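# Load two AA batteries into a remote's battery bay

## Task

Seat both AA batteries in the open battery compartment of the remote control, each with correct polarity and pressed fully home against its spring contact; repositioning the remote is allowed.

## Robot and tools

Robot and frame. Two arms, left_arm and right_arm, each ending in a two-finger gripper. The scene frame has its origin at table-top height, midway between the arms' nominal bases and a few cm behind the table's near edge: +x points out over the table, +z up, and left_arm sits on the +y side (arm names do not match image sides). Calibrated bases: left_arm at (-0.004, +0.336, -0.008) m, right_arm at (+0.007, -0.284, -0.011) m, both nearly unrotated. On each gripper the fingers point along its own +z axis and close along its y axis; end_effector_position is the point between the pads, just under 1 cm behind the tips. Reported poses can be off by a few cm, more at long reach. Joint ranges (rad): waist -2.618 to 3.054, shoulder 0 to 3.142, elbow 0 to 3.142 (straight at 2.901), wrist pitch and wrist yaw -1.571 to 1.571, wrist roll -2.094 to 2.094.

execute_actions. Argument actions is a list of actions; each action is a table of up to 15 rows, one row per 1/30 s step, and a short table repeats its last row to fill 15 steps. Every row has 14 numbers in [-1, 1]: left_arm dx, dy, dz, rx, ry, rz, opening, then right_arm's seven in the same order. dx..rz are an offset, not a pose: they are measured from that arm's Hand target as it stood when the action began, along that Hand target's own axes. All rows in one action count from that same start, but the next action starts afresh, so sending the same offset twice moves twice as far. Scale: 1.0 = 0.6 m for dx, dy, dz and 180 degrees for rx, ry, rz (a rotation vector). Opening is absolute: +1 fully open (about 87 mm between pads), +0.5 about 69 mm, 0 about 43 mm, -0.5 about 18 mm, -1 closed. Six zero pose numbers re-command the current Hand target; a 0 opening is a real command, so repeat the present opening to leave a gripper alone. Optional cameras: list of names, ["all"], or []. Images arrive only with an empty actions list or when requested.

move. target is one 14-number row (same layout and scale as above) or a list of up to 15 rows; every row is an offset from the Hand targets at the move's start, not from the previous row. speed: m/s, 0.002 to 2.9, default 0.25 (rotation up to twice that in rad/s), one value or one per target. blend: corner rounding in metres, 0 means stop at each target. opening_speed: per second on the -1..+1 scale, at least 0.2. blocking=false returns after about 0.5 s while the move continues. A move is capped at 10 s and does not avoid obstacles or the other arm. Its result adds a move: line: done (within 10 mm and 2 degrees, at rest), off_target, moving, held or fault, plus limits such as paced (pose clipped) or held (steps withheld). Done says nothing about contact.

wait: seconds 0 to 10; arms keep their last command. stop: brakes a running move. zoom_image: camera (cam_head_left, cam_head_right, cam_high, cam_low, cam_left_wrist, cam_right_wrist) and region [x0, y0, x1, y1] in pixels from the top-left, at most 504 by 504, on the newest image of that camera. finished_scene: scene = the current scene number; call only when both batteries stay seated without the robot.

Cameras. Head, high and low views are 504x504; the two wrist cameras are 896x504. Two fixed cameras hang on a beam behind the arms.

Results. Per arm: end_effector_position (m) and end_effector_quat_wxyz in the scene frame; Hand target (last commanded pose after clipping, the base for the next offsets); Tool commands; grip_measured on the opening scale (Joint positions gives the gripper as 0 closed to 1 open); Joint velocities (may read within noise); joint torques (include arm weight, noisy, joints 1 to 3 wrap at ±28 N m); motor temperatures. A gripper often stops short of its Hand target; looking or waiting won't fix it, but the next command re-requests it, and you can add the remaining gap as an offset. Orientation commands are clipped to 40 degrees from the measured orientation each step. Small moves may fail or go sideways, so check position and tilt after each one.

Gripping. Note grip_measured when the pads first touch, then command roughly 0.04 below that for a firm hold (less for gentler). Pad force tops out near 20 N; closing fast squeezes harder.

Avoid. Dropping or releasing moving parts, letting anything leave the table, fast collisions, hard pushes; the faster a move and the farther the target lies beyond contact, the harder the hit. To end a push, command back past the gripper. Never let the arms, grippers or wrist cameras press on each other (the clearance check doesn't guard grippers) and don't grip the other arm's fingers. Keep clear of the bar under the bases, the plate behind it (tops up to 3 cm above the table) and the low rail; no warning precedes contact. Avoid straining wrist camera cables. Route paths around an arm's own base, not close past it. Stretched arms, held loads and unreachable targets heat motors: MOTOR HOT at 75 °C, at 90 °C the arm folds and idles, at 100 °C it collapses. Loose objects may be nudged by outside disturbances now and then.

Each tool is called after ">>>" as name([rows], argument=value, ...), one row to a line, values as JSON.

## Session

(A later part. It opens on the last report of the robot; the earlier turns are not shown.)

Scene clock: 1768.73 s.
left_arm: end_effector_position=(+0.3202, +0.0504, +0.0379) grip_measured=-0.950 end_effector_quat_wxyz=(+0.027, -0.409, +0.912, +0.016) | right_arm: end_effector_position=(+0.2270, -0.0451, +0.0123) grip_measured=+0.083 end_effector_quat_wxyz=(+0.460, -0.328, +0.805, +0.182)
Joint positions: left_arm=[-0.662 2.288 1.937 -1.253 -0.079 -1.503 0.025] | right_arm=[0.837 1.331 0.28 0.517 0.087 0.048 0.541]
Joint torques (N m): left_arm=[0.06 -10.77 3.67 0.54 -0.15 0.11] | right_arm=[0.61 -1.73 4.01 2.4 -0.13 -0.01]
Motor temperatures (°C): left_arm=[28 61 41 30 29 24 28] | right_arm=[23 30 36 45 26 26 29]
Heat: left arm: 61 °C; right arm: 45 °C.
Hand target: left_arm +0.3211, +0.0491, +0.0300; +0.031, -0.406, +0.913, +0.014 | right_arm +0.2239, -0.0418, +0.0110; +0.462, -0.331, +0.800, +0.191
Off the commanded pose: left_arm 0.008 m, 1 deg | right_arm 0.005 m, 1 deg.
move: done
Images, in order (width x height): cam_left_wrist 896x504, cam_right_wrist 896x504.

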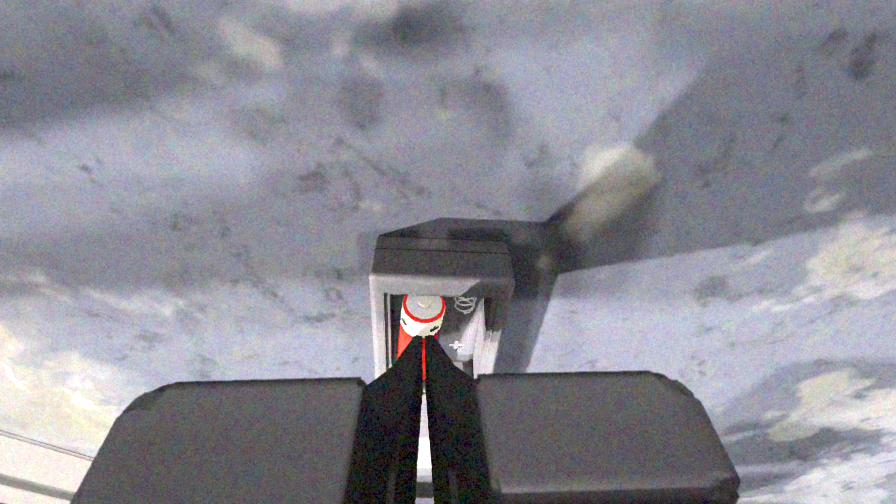

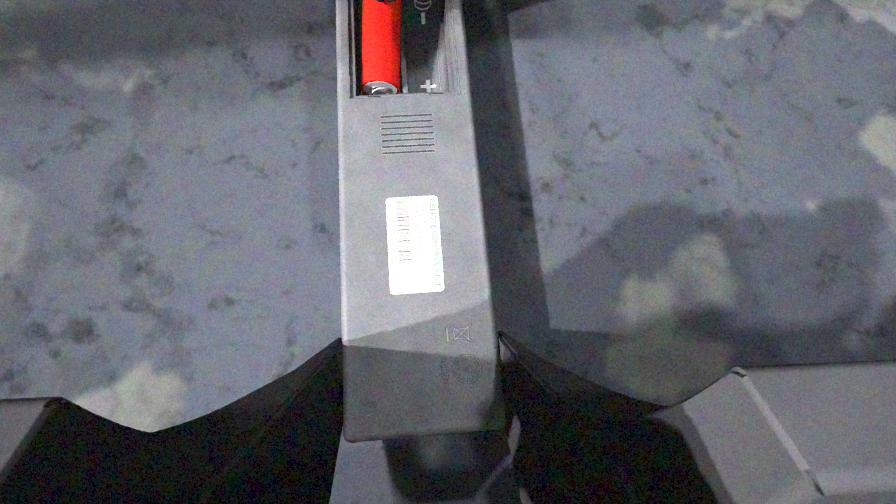

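>>> move(target=[0.0, 0.0, 0.025, 0, 0, 0, -0.95, 0, 0, 0, 0, 0, 0, -0.02], speed=0.03, cameras=["cam_left_wrist", "cam_right_wrist"])

>>> zoom_image(camera="cam_left_wrist", region=[320, 240, 520, 440])

>>> zoom_image(camera="cam_right_wrist", region=[320, 0, 480, 120])

Scene clock: 1774.57 s.
left_arm: end_effector_position=(+0.3185, +0.0519, +0.0340) grip_measured=-0.950 end_effector_quat_wxyz=(+0.025, -0.409, +0.912, +0.012) | right_arm: end_effector_position=(+0.2272, -0.0453, +0.0123) grip_measured=+0.083 end_effector_quat_wxyz=(+0.461, -0.327, +0.805, +0.181)
Joint positions: left_arm=[-0.659 2.273 1.895 -1.221 -0.073 -1.5 0.025] | right_arm=[0.837 1.331 0.28 0.517 0.089 0.048 0.541]
Joint torques (N m): left_arm=[0.06 -8.85 3 0.75 -0.22 0.11] | right_arm=[0.64 -1.74 3.99 2.4 -0.14 -0.01]
Motor temperatures (°C): left_arm=[28 61 40 30 29 24 28] | right_arm=[23 30 36 45 26 26 29]
Heat: left arm: 61 °C; right arm: 45 °C.
Hand target: left_arm +0.3218, +0.0499, +0.0150; +0.031, -0.406, +0.913, +0.014 | right_arm +0.2239, -0.0418, +0.0110; +0.462, -0.331, +0.800, +0.191
Off the commanded pose: left_arm 0.019 m, 1 deg | right_arm 0.005 m, 1 deg.
move: off_target (left_arm)
Images, in order (width x height): cam_left_wrist 896x504, cam_right_wrist 896x504.

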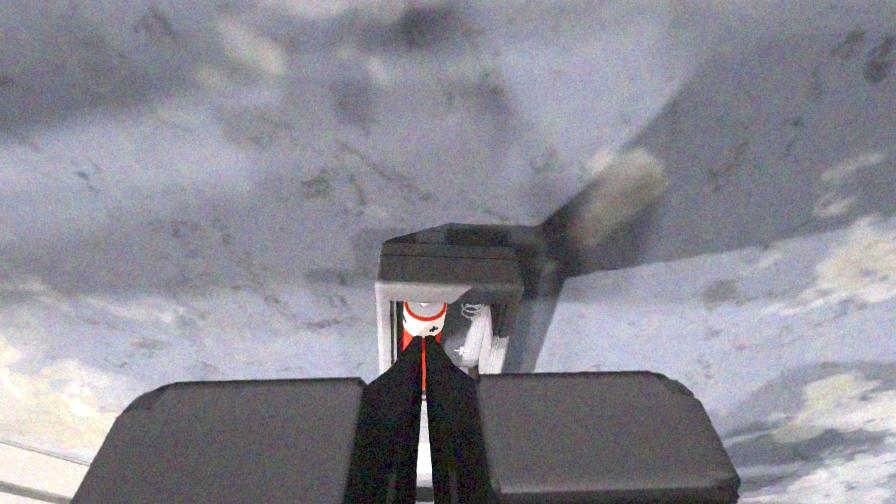

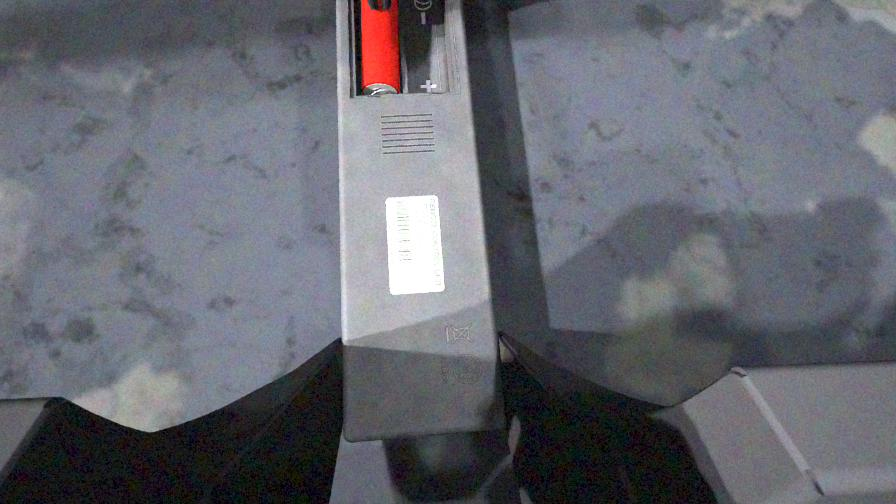

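Scaled by 2.520 from the camera's 896x504 image, which has a finer 1280x720 frame.

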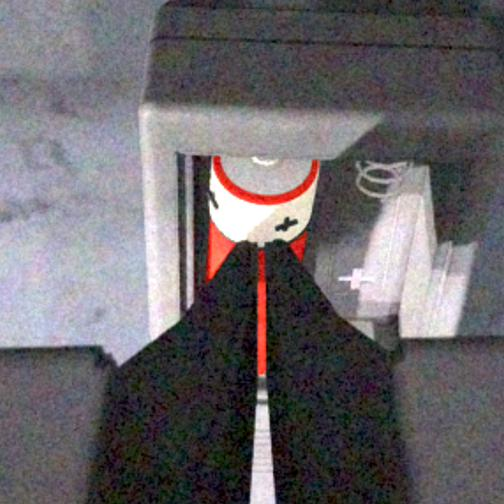

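Scaled by 3.150 from the camera's 896x504 image, which has a finer 1280x720 frame.

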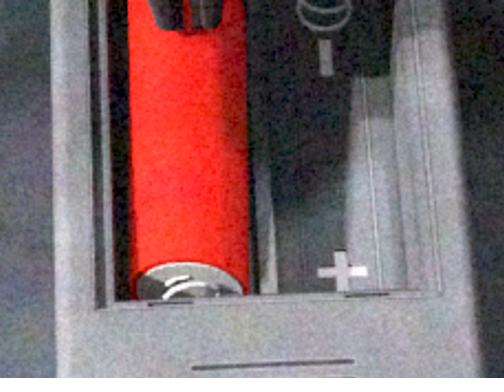

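>>> move(target=[0.0, 0.0, 0.025, 0, 0, 0, -0.95, 0, 0, 0, 0, 0, 0, -0.02], speed=0.03, cameras=["cam_left_wrist", "cam_right_wrist"])

>>> zoom_image(camera="cam_left_wrist", region=[320, 240, 520, 440])

>>> zoom_image(camera="cam_right_wrist", region=[320, 0, 480, 120])

Scene clock: 1781.57 s.
left_arm: end_effector_position=(+0.3187, +0.0523, +0.0333) grip_measured=-0.950 end_effector_quat_wxyz=(+0.025, -0.409, +0.912, +0.002) | right_arm: end_effector_position=(+0.2272, -0.0453, +0.0123) grip_measured=+0.083 end_effector_quat_wxyz=(+0.461, -0.327, +0.805, +0.181)
Joint positions: left_arm=[-0.654 2.253 1.858 -1.186 -0.064 -1.495 0.025] | right_arm=[0.837 1.331 0.28 0.517 0.089 0.048 0.541]
Joint torques (N m): left_arm=[-0.05 -6.52 2.1 0.95 -0.32 0.09] | right_arm=[0.61 -1.73 4.03 2.41 -0.14 -0.01]
Motor temperatures (°C): left_arm=[28 60 40 30 29 24 28] | right_arm=[23 30 36 45 26 26 29]
Heat: left arm: 60 °C; right arm: 45 °C.
Hand target: left_arm +0.3224, +0.0507, +0.0001; +0.031, -0.406, +0.913, +0.014 | right_arm +0.2239, -0.0418, +0.0110; +0.462, -0.331, +0.800, +0.191
Off the commanded pose: left_arm 0.033 m, 2 deg | right_arm 0.005 m, 1 deg.
move: off_target (left_arm)
Images, in order (width x height): cam_left_wrist 896x504, cam_right_wrist 896x504.

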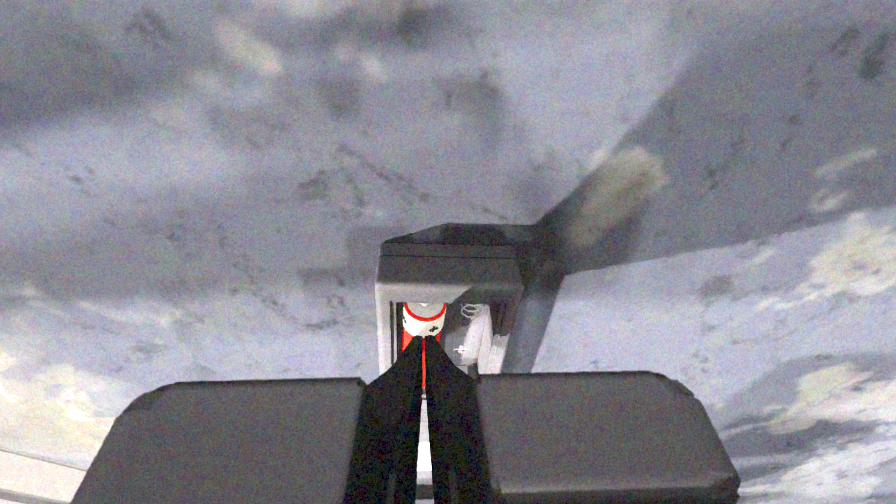

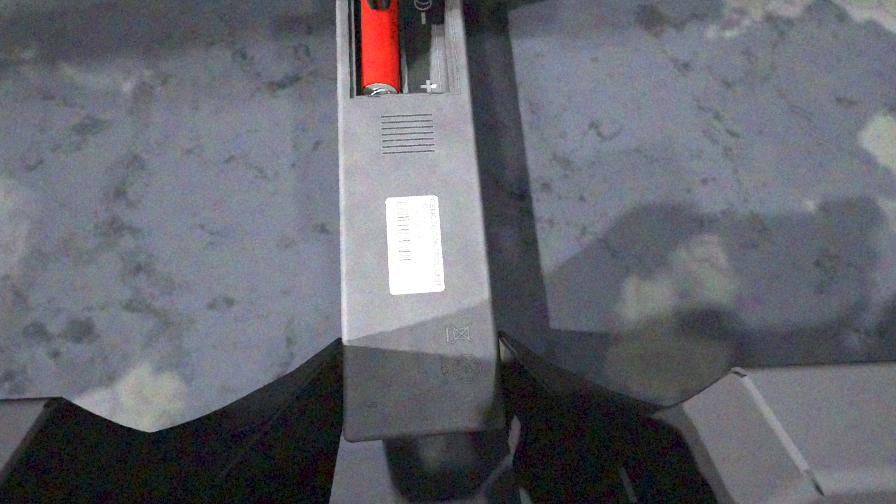

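Scaled by 2.520 from the camera's 896x504 image, which has a finer 1280x720 frame.

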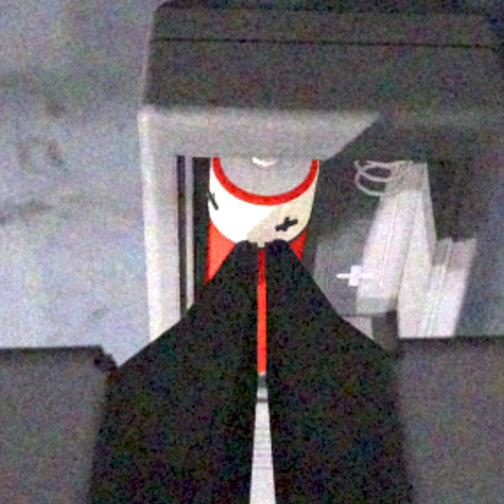

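Scaled by 3.150 from the camera's 896x504 image, which has a finer 1280x720 frame.

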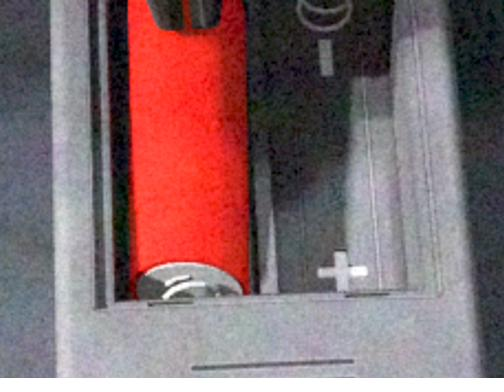

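>>> move(target=[0.04, 0.0, 0.0, 0, 0, 0, -0.95, 0, 0, 0, 0, 0, 0, -0.02], speed=0.03, cameras=["cam_left_wrist", "cam_right_wrist"])

>>> zoom_image(camera="cam_left_wrist", region=[320, 240, 520, 440])

>>> zoom_image(camera="cam_right_wrist", region=[320, 0, 480, 120])

Scene clock: 1838.33 s.
left_arm: end_effector_position=(+0.3172, +0.0507, +0.0332) grip_measured=-0.950 end_effector_quat_wxyz=(+0.045, -0.408, +0.912, +0.007) | right_arm: end_effector_position=(+0.2272, -0.0453, +0.0123) grip_measured=+0.083 end_effector_quat_wxyz=(+0.461, -0.327, +0.805, +0.181)
Joint positions: left_arm=[-0.676 2.242 1.845 -1.175 -0.104 -1.514 0.025] | right_arm=[0.837 1.331 0.28 0.517 0.089 0.048 0.541]
Joint torques (N m): left_arm=[-2.62 -5.93 1.94 0.89 0.02 -0.25] | right_arm=[0.59 -1.74 4.03 2.4 -0.14 0]
Motor temperatures (°C): left_arm=[28 53 37 31 29 24 28] | right_arm=[23 29 36 45 26 26 29]
Heat: left arm: 53 °C; right arm: 45 °C.
Hand target: left_arm +0.3064, +0.0329, -0.0016; +0.031, -0.406, +0.913, +0.014 | right_arm +0.2239, -0.0418, +0.0110; +0.462, -0.331, +0.800, +0.191
Off the commanded pose: left_arm 0.041 m, 2 deg | right_arm 0.005 m, 1 deg.
move: off_target (left_arm)
Images, in order (width x height): cam_left_wrist 896x504, cam_right_wrist 896x504.

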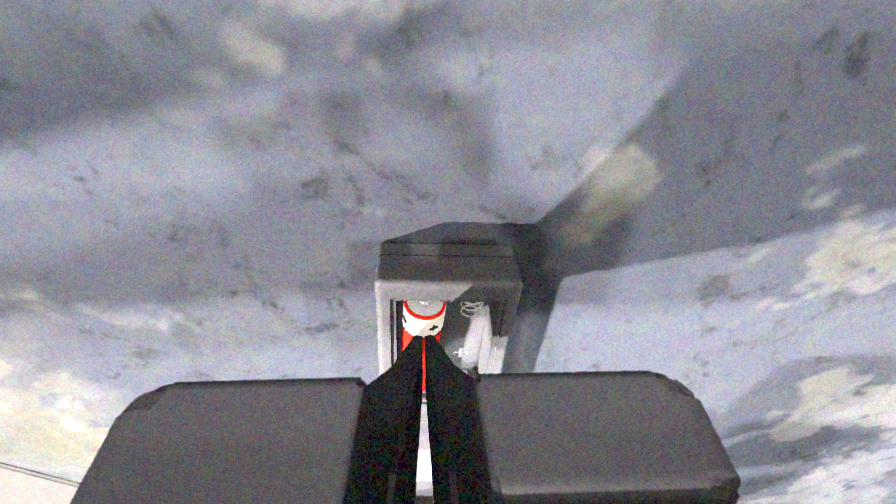

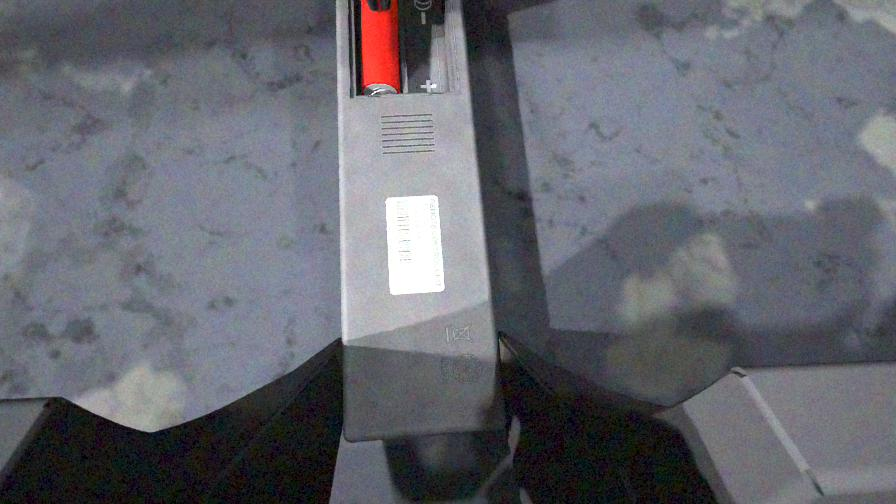

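Scaled by 2.520 from the camera's 896x504 image, which has a finer 1280x720 frame.

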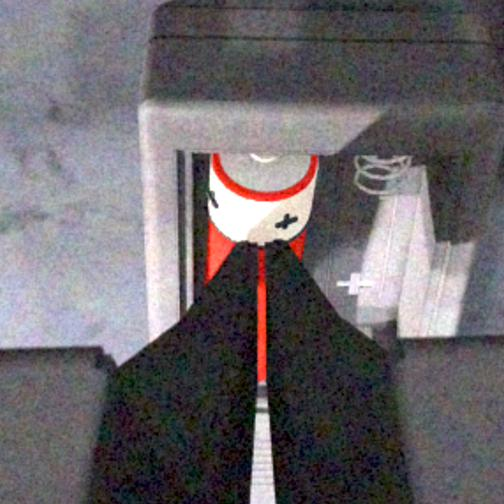

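Scaled by 3.150 from the camera's 896x504 image, which has a finer 1280x720 frame.

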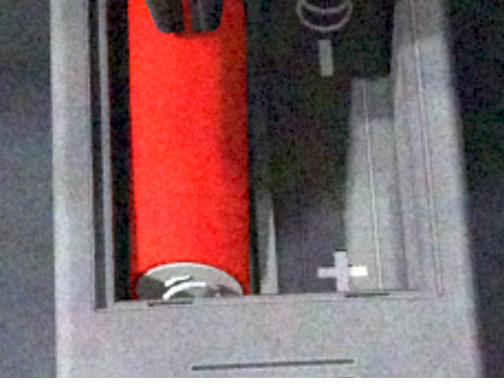

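>>> zoom_image(camera="cam_right_wrist", region=[350, 60, 430, 110])

>>> zoom_image(camera="cam_left_wrist", region=[380, 280, 480, 350])

>>> zoom_image(camera="cam_right_wrist", region=[330, 0, 430, 60])

Scaled by 6.300 from the camera's 896x504 image, which has a finer 1280x720 frame.

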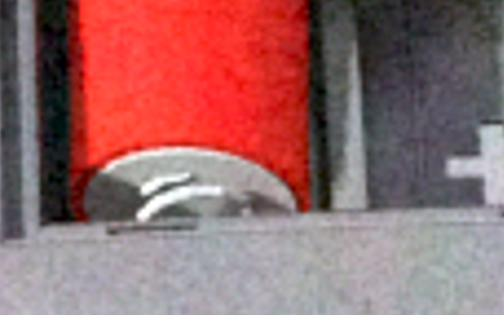

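Scaled by 5.040 from the camera's 896x504 image, which has a finer 1280x720 frame.

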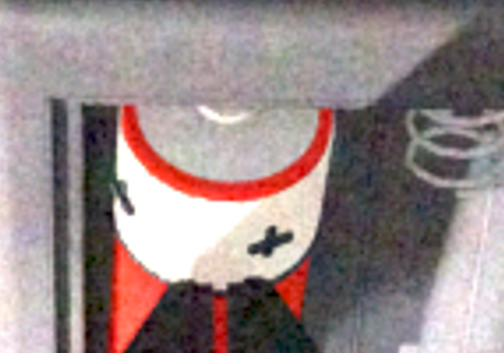

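Scaled by 5.040 from the camera's 896x504 image, which has a finer 1280x720 frame.

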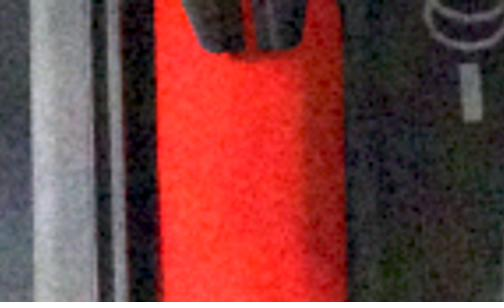

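>>> move([
  [-0.0371, 0.0047, -0.04185, 0, 0, 0, -0.95, 0, 0, 0, 0, 0, 0, -0.02],
  [-0.0457, -0.0075, -0.1124, 0, 0, 0, -0.95, 0, 0, 0, 0, 0, 0, -0.02],
], speed=0.06, cameras=["cam_left_wrist", "cam_right_wrist"])

>>> zoom_image(camera="cam_left_wrist", region=[320, 220, 520, 420])

>>> zoom_image(camera="cam_left_wrist", region=[380, 240, 480, 340])

>>> zoom_image(camera="cam_right_wrist", region=[330, 0, 480, 110])

Scene clock: 1927.27 s.
left_arm: end_effector_position=(+0.3188, +0.0517, +0.0604) grip_measured=-0.950 end_effector_quat_wxyz=(+0.025, -0.409, +0.912, +0.026) | right_arm: end_effector_position=(+0.2272, -0.0453, +0.0123) grip_measured=+0.083 end_effector_quat_wxyz=(+0.461, -0.327, +0.805, +0.181)
Joint positions: left_arm=[-0.665 2.299 2.044 -1.37 -0.085 -1.508 0.025] | right_arm=[0.837 1.331 0.28 0.517 0.089 0.048 0.541]
Joint torques (N m): left_arm=[0.28 -10.47 10.24 0.12 -0.08 0.14] | right_arm=[0.62 -1.73 4.01 2.39 -0.13 -0.02]
Heat: left arm: 50 °C; right arm: 45 °C.
Hand target: left_arm +0.3250, +0.0467, +0.0676; +0.031, -0.406, +0.913, +0.014 | right_arm +0.2239, -0.0418, +0.0110; +0.462, -0.331, +0.800, +0.191
Off the commanded pose: left_arm 0.011 m, 2 deg | right_arm 0.005 m, 1 deg.
move: off_target (left_arm)
Images, in order (width x height): cam_left_wrist 896x504, cam_right_wrist 896x504.

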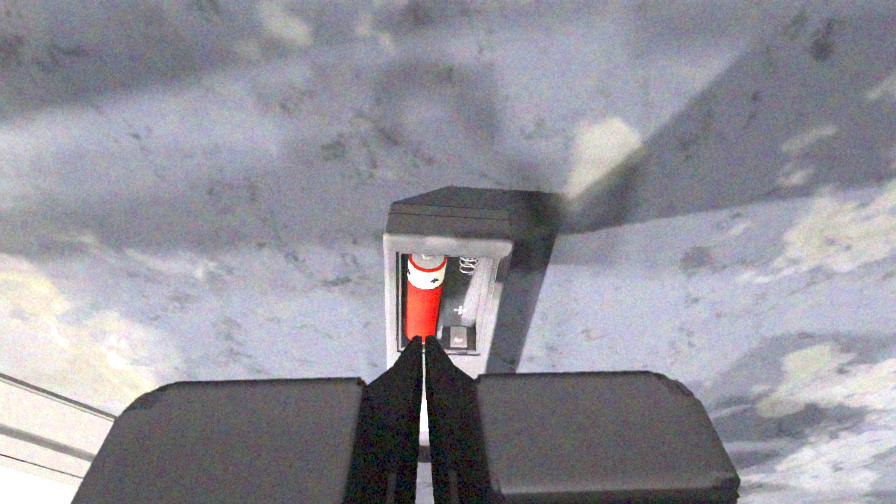

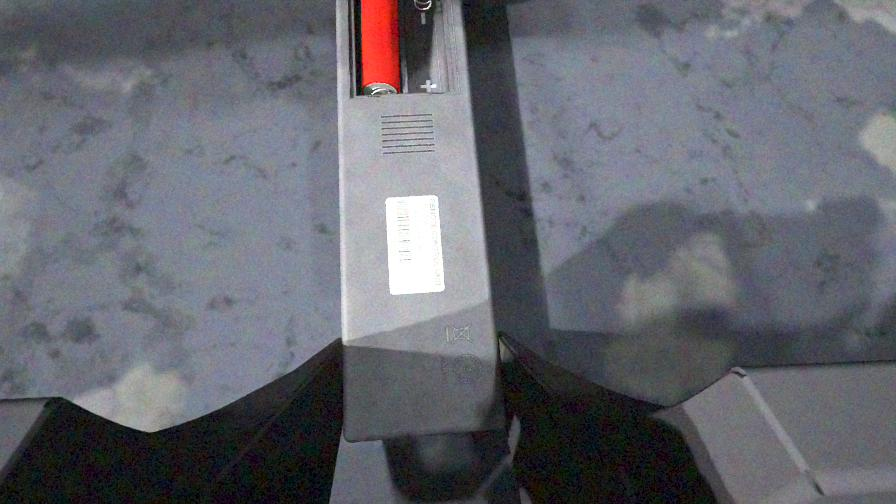

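Scaled by 2.520 from the camera's 896x504 image, which has a finer 1280x720 frame.

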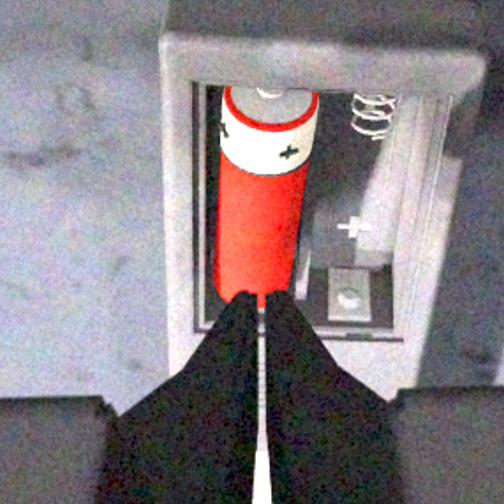

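Scaled by 5.040 from the camera's 896x504 image, which has a finer 1280x720 frame.

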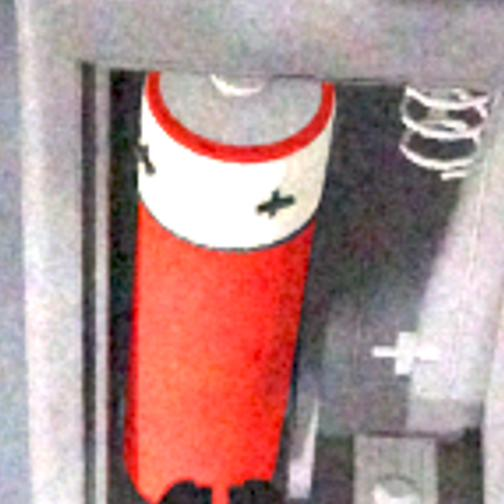

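Scaled by 3.360 from the camera's 896x504 image, which has a finer 1280x720 frame.

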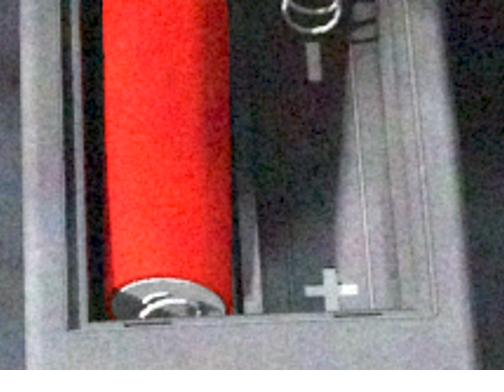

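>>> move([
  [0.0, 0.0, 0.0, 0, 0, 0, -0.42, 0, 0, 0, 0, 0, 0, -0.02],
  [0.011, 0.0004, 0.0462, 0, 0, 0, -0.42, 0, 0, 0, 0, 0, 0, -0.02],
], speed=0.05, cameras=["cam_left_wrist"])

>>> zoom_image(camera="cam_left_wrist", region=[360, 240, 500, 380])

Scene clock: 1946.90 s.
left_arm: end_effector_position=(+0.3208, +0.0498, +0.0433) grip_measured=-0.420 end_effector_quat_wxyz=(+0.028, -0.409, +0.912, +0.021) | right_arm: end_effector_position=(+0.2272, -0.0453, +0.0123) grip_measured=+0.083 end_effector_quat_wxyz=(+0.461, -0.327, +0.805, +0.181)
Joint positions: left_arm=[-0.665 2.299 1.977 -1.29 -0.085 -1.508 0.29] | right_arm=[0.837 1.331 0.28 0.517 0.089 0.048 0.541]
Joint torques (N m): left_arm=[-0.46 -10.52 5.75 0.42 -0.08 0.04] | right_arm=[0.61 -1.69 4.03 2.4 -0.14 -0.01]
Motor temperatures (°C): left_arm=[28 55 39 31 28 24 27] | right_arm=[23 29 36 45 26 26 29]
Heat: left arm: 55 °C; right arm: 45 °C.
Hand target: left_arm +0.3217, +0.0434, +0.0395; +0.031, -0.406, +0.913, +0.014 | right_arm +0.2239, -0.0418, +0.0110; +0.462, -0.331, +0.800, +0.191
Off the commanded pose: left_arm 0.007 m, 1 deg | right_arm 0.005 m, 1 deg.
move: done
Images, in order (width x height): cam_left_wrist 896x504.

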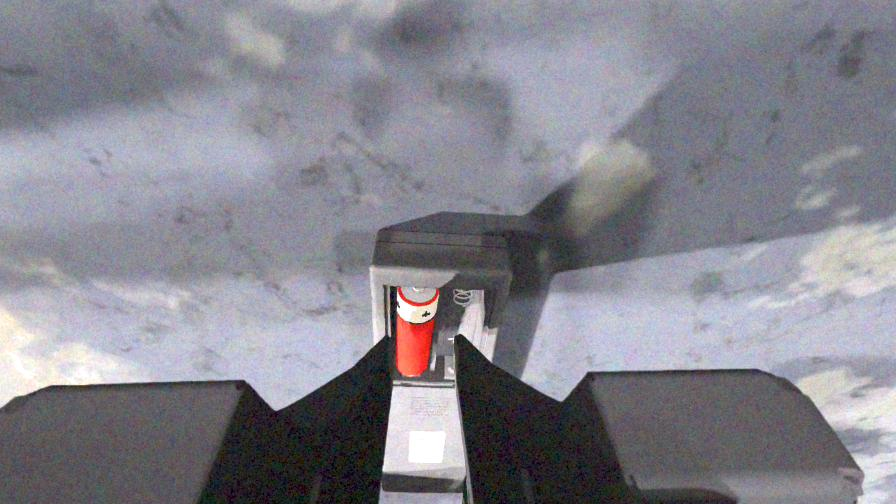

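Scaled by 3.600 from the camera's 896x504 image, which has a finer 1280x720 frame.

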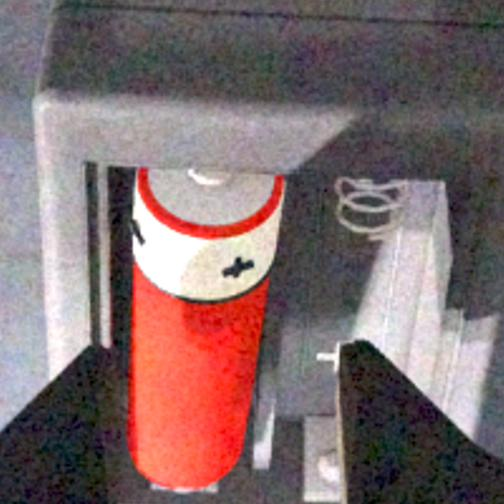

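>>> move([
  [0.0, -0.001, 0.0175, 0, 0, 0, -0.42, 0, 0, 0, 0, 0, 0, -0.02],
], speed=0.04, cameras=["cam_left_wrist"])

>>> zoom_image(camera="cam_left_wrist", region=[360, 240, 500, 380])

Scene clock: 1954.33 s.
left_arm: end_effector_position=(+0.3209, +0.0495, +0.0334) grip_measured=-0.420 end_effector_quat_wxyz=(+0.027, -0.409, +0.912, +0.021) | right_arm: end_effector_position=(+0.2272, -0.0453, +0.0123) grip_measured=+0.083 end_effector_quat_wxyz=(+0.461, -0.327, +0.805, +0.181)
Joint positions: left_arm=[-0.665 2.305 1.947 -1.256 -0.085 -1.508 0.29] | right_arm=[0.837 1.331 0.28 0.517 0.089 0.048 0.541]
Joint torques (N m): left_arm=[-0.34 -10.41 5.65 0.45 -0.08 0.07] | right_arm=[0.61 -1.74 4.05 2.4 -0.14 0]
Motor temperatures (°C): left_arm=[28 56 38 31 28 24 27] | right_arm=[23 29 36 45 26 26 29]
Heat: left arm: 56 °C; right arm: 45 °C.
Hand target: left_arm +0.3226, +0.0436, +0.0290; +0.031, -0.406, +0.913, +0.014 | right_arm +0.2239, -0.0418, +0.0110; +0.462, -0.331, +0.800, +0.191
Off the commanded pose: left_arm 0.008 m, 1 deg | right_arm 0.005 m, 1 deg.
move: done
Images, in order (width x height): cam_left_wrist 896x504.

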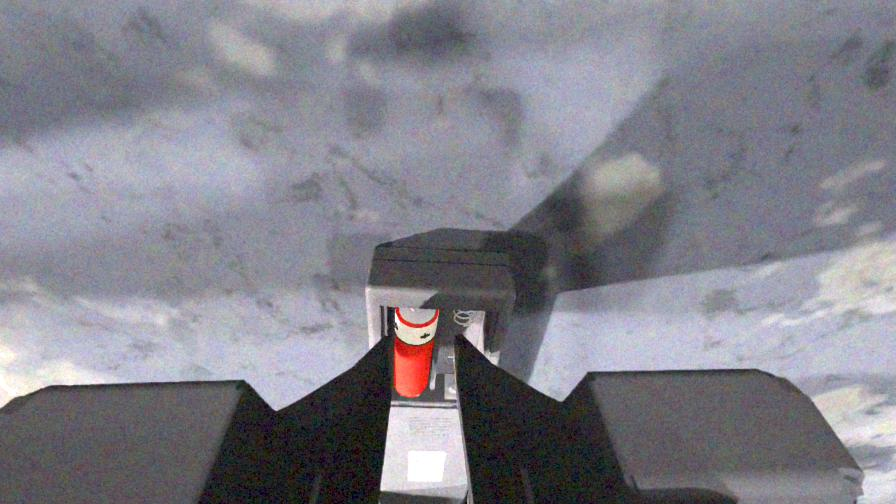

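Scaled by 3.600 from the camera's 896x504 image, which has a finer 1280x720 frame.

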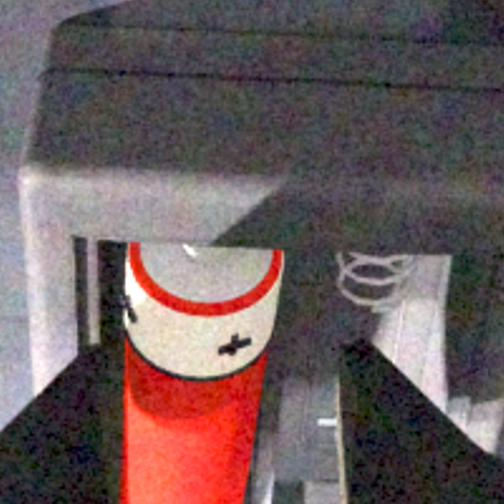

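>>> move([
  [0.0, 0.002, 0.002, 0, 0, 0, -0.68, 0, 0, 0, 0, 0, 0, -0.02],
], speed=0.04, opening_speed=0.3, cameras=["cam_left_wrist", "cam_right_wrist"])

>>> zoom_image(camera="cam_left_wrist", region=[360, 240, 500, 380])

>>> zoom_image(camera="cam_right_wrist", region=[330, 0, 480, 110])

Scene clock: 1961.57 s.
left_arm: end_effector_position=(+0.3193, +0.0507, +0.0311) grip_measured=-0.631 end_effector_quat_wxyz=(+0.026, -0.406, +0.913, +0.024) | right_arm: end_effector_position=(+0.2272, -0.0453, +0.0123) grip_measured=+0.083 end_effector_quat_wxyz=(+0.461, -0.327, +0.805, +0.181)
Joint positions: left_arm=[-0.665 2.305 1.938 -1.253 -0.085 -1.501 0.184] | right_arm=[0.837 1.331 0.28 0.517 0.089 0.048 0.541]
Joint torques (N m): left_arm=[-0.28 -10.81 5.24 0.49 -0.07 0.01] | right_arm=[0.64 -1.73 4.01 2.4 -0.14 0]
Motor temperatures (°C): left_arm=[28 57 38 30 28 24 27] | right_arm=[23 29 36 45 26 26 29]
Heat: left arm: 57 °C; right arm: 45 °C.
Hand target: left_arm +0.3218, +0.0444, +0.0278; +0.031, -0.406, +0.913, +0.014 | right_arm +0.2239, -0.0418, +0.0110; +0.462, -0.331, +0.800, +0.191
Off the commanded pose: left_arm 0.008 m, 1 deg | right_arm 0.005 m, 1 deg.
move: done
Images, in order (width x height): cam_left_wrist 896x504, cam_right_wrist 896x504.

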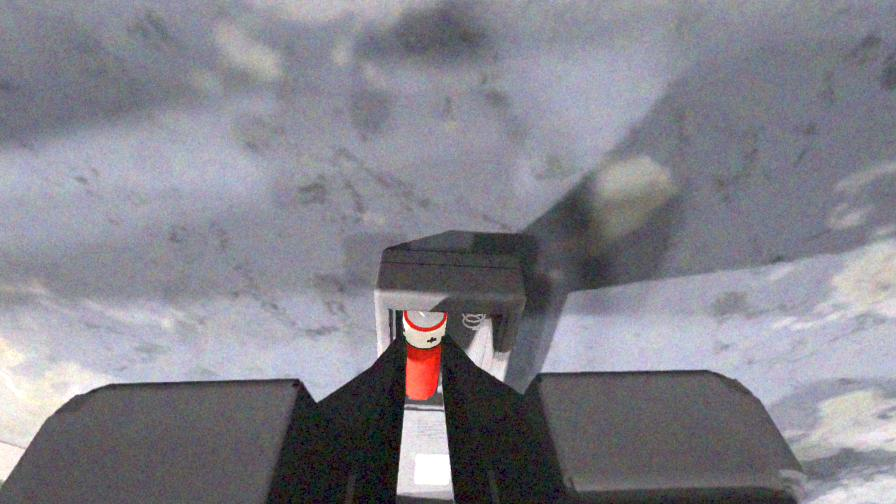

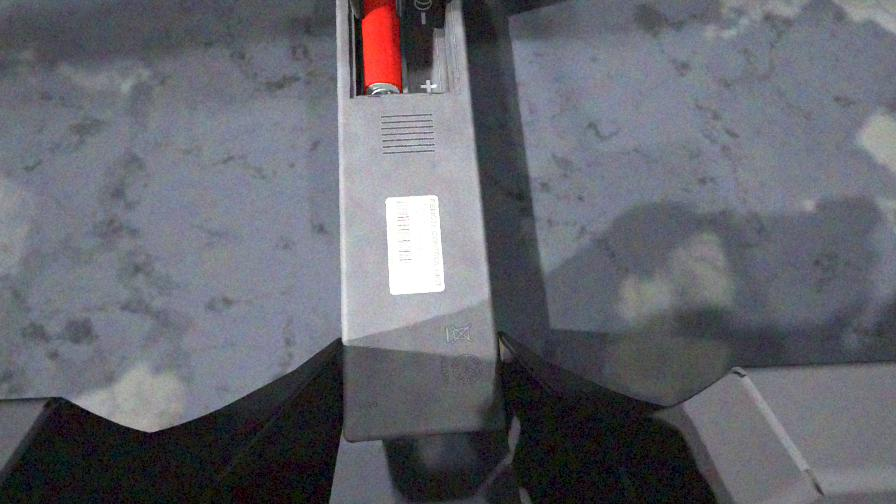

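Scaled by 3.600 from the camera's 896x504 image, which has a finer 1280x720 frame.

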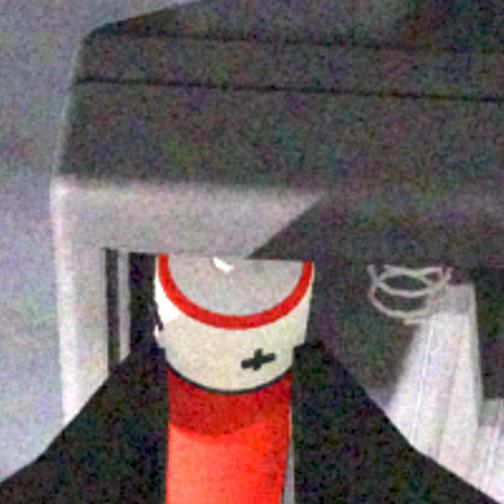

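Scaled by 3.360 from the camera's 896x504 image, which has a finer 1280x720 frame.

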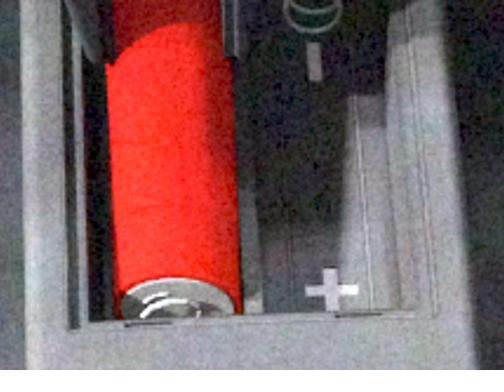

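>>> move([
  [0.0, 0.0, -0.0085, 0, 0, 0, -0.68, 0, 0, 0, 0, 0, 0, -0.02],
  [0.065, 0.0, -0.0112, 0, 0, 0, -0.68, 0, 0, 0, 0, 0, 0, -0.02],
], speed=0.03, cameras=["cam_left_wrist", "cam_right_wrist"])

>>> zoom_image(camera="cam_left_wrist", region=[360, 240, 500, 380])

>>> zoom_image(camera="cam_right_wrist", region=[330, 0, 480, 110])

Scene clock: 1973.03 s.
left_arm: end_effector_position=(+0.2998, +0.0304, +0.0314) grip_measured=-0.679 end_effector_quat_wxyz=(+0.042, -0.400, +0.915, +0.033) | right_arm: end_effector_position=(+0.2272, -0.0453, +0.0123) grip_measured=+0.083 end_effector_quat_wxyz=(+0.461, -0.327, +0.805, +0.181)
Joint positions: left_arm=[-0.743 2.303 1.938 -1.264 -0.118 -1.567 0.16] | right_arm=[0.837 1.331 0.28 0.517 0.089 0.048 0.541]
Joint torques (N m): left_arm=[-1.05 -10.89 6.32 0.37 0.22 -0.21] | right_arm=[0.61 -1.73 4 2.4 -0.14 -0.01]
Motor temperatures (°C): left_arm=[28 59 38 30 28 24 28] | right_arm=[23 29 36 45 26 26 29]
Heat: left arm: 59 °C; right arm: 45 °C.
Hand target: left_arm +0.2954, +0.0152, +0.0318; +0.031, -0.406, +0.913, +0.014 | right_arm +0.2239, -0.0418, +0.0110; +0.462, -0.331, +0.800, +0.191
Off the commanded pose: left_arm 0.016 m, 3 deg | right_arm 0.005 m, 1 deg.
move: off_target (left_arm)
Images, in order (width x height): cam_left_wrist 896x504, cam_right_wrist 896x504.

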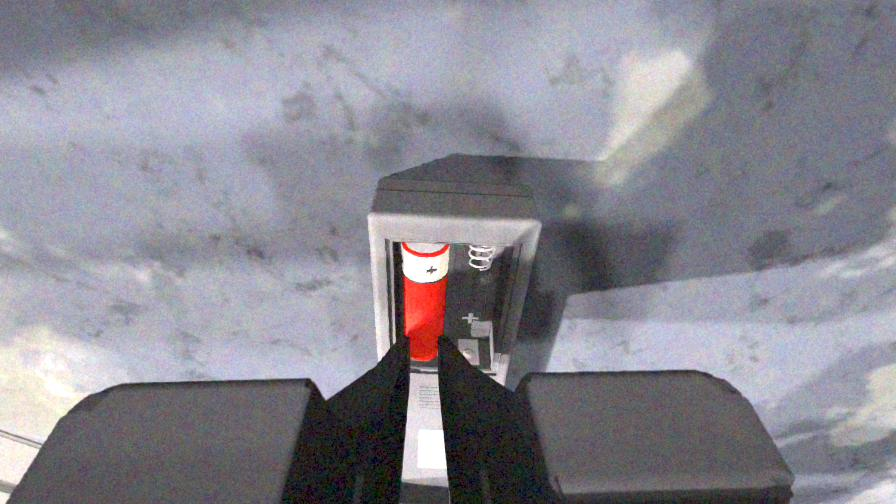

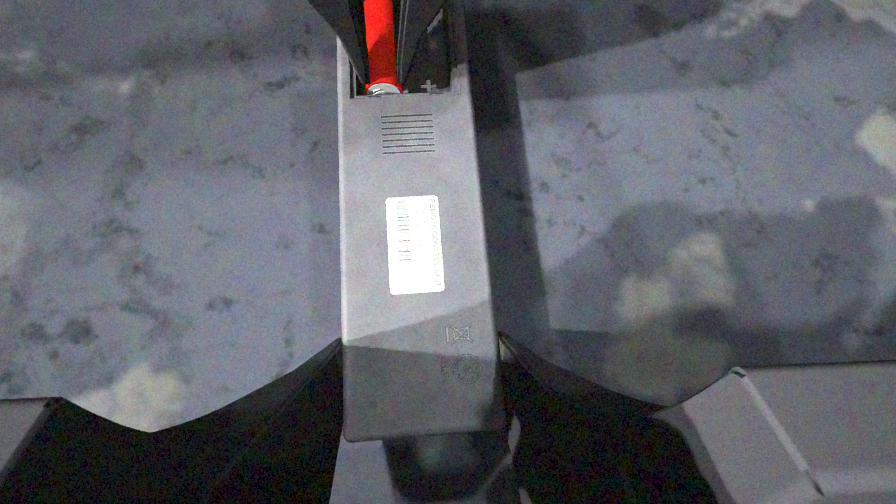

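Scaled by 3.600 from the camera's 896x504 image, which has a finer 1280x720 frame.

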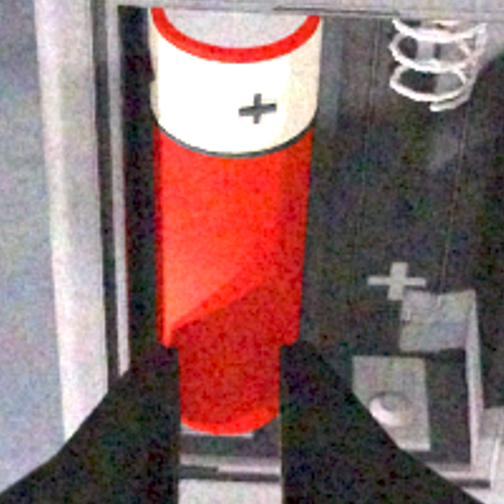

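Scaled by 3.360 from the camera's 896x504 image, which has a finer 1280x720 frame.

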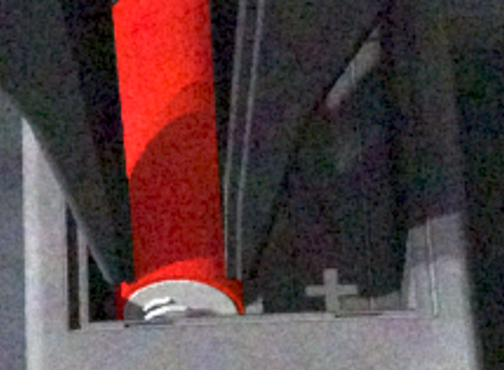

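>>> zoom_image(camera="cam_left_wrist", region=[450, 310, 510, 380])

>>> zoom_image(camera="cam_left_wrist", region=[380, 230, 540, 390])

Scaled by 7.200 from the camera's 896x504 image, which has a finer 1280x720 frame.

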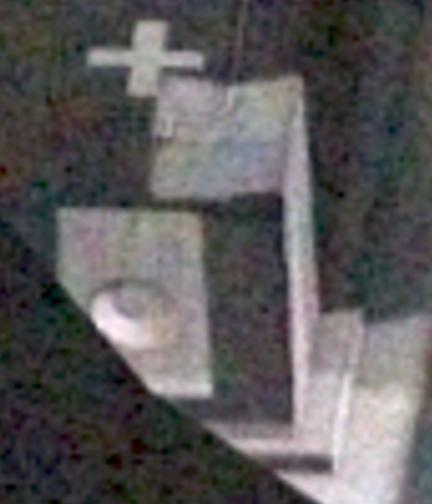

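Scaled by 3.150 from the camera's 896x504 image, which has a finer 1280x720 frame.

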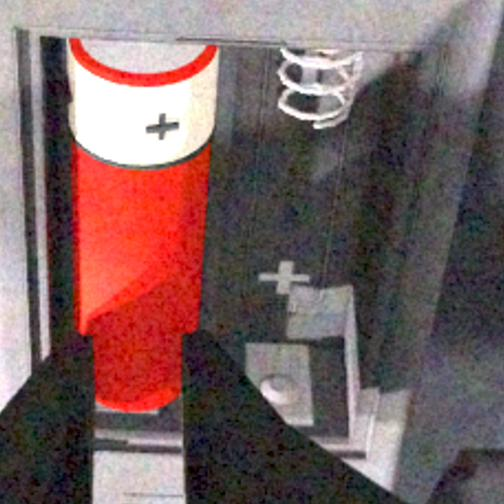

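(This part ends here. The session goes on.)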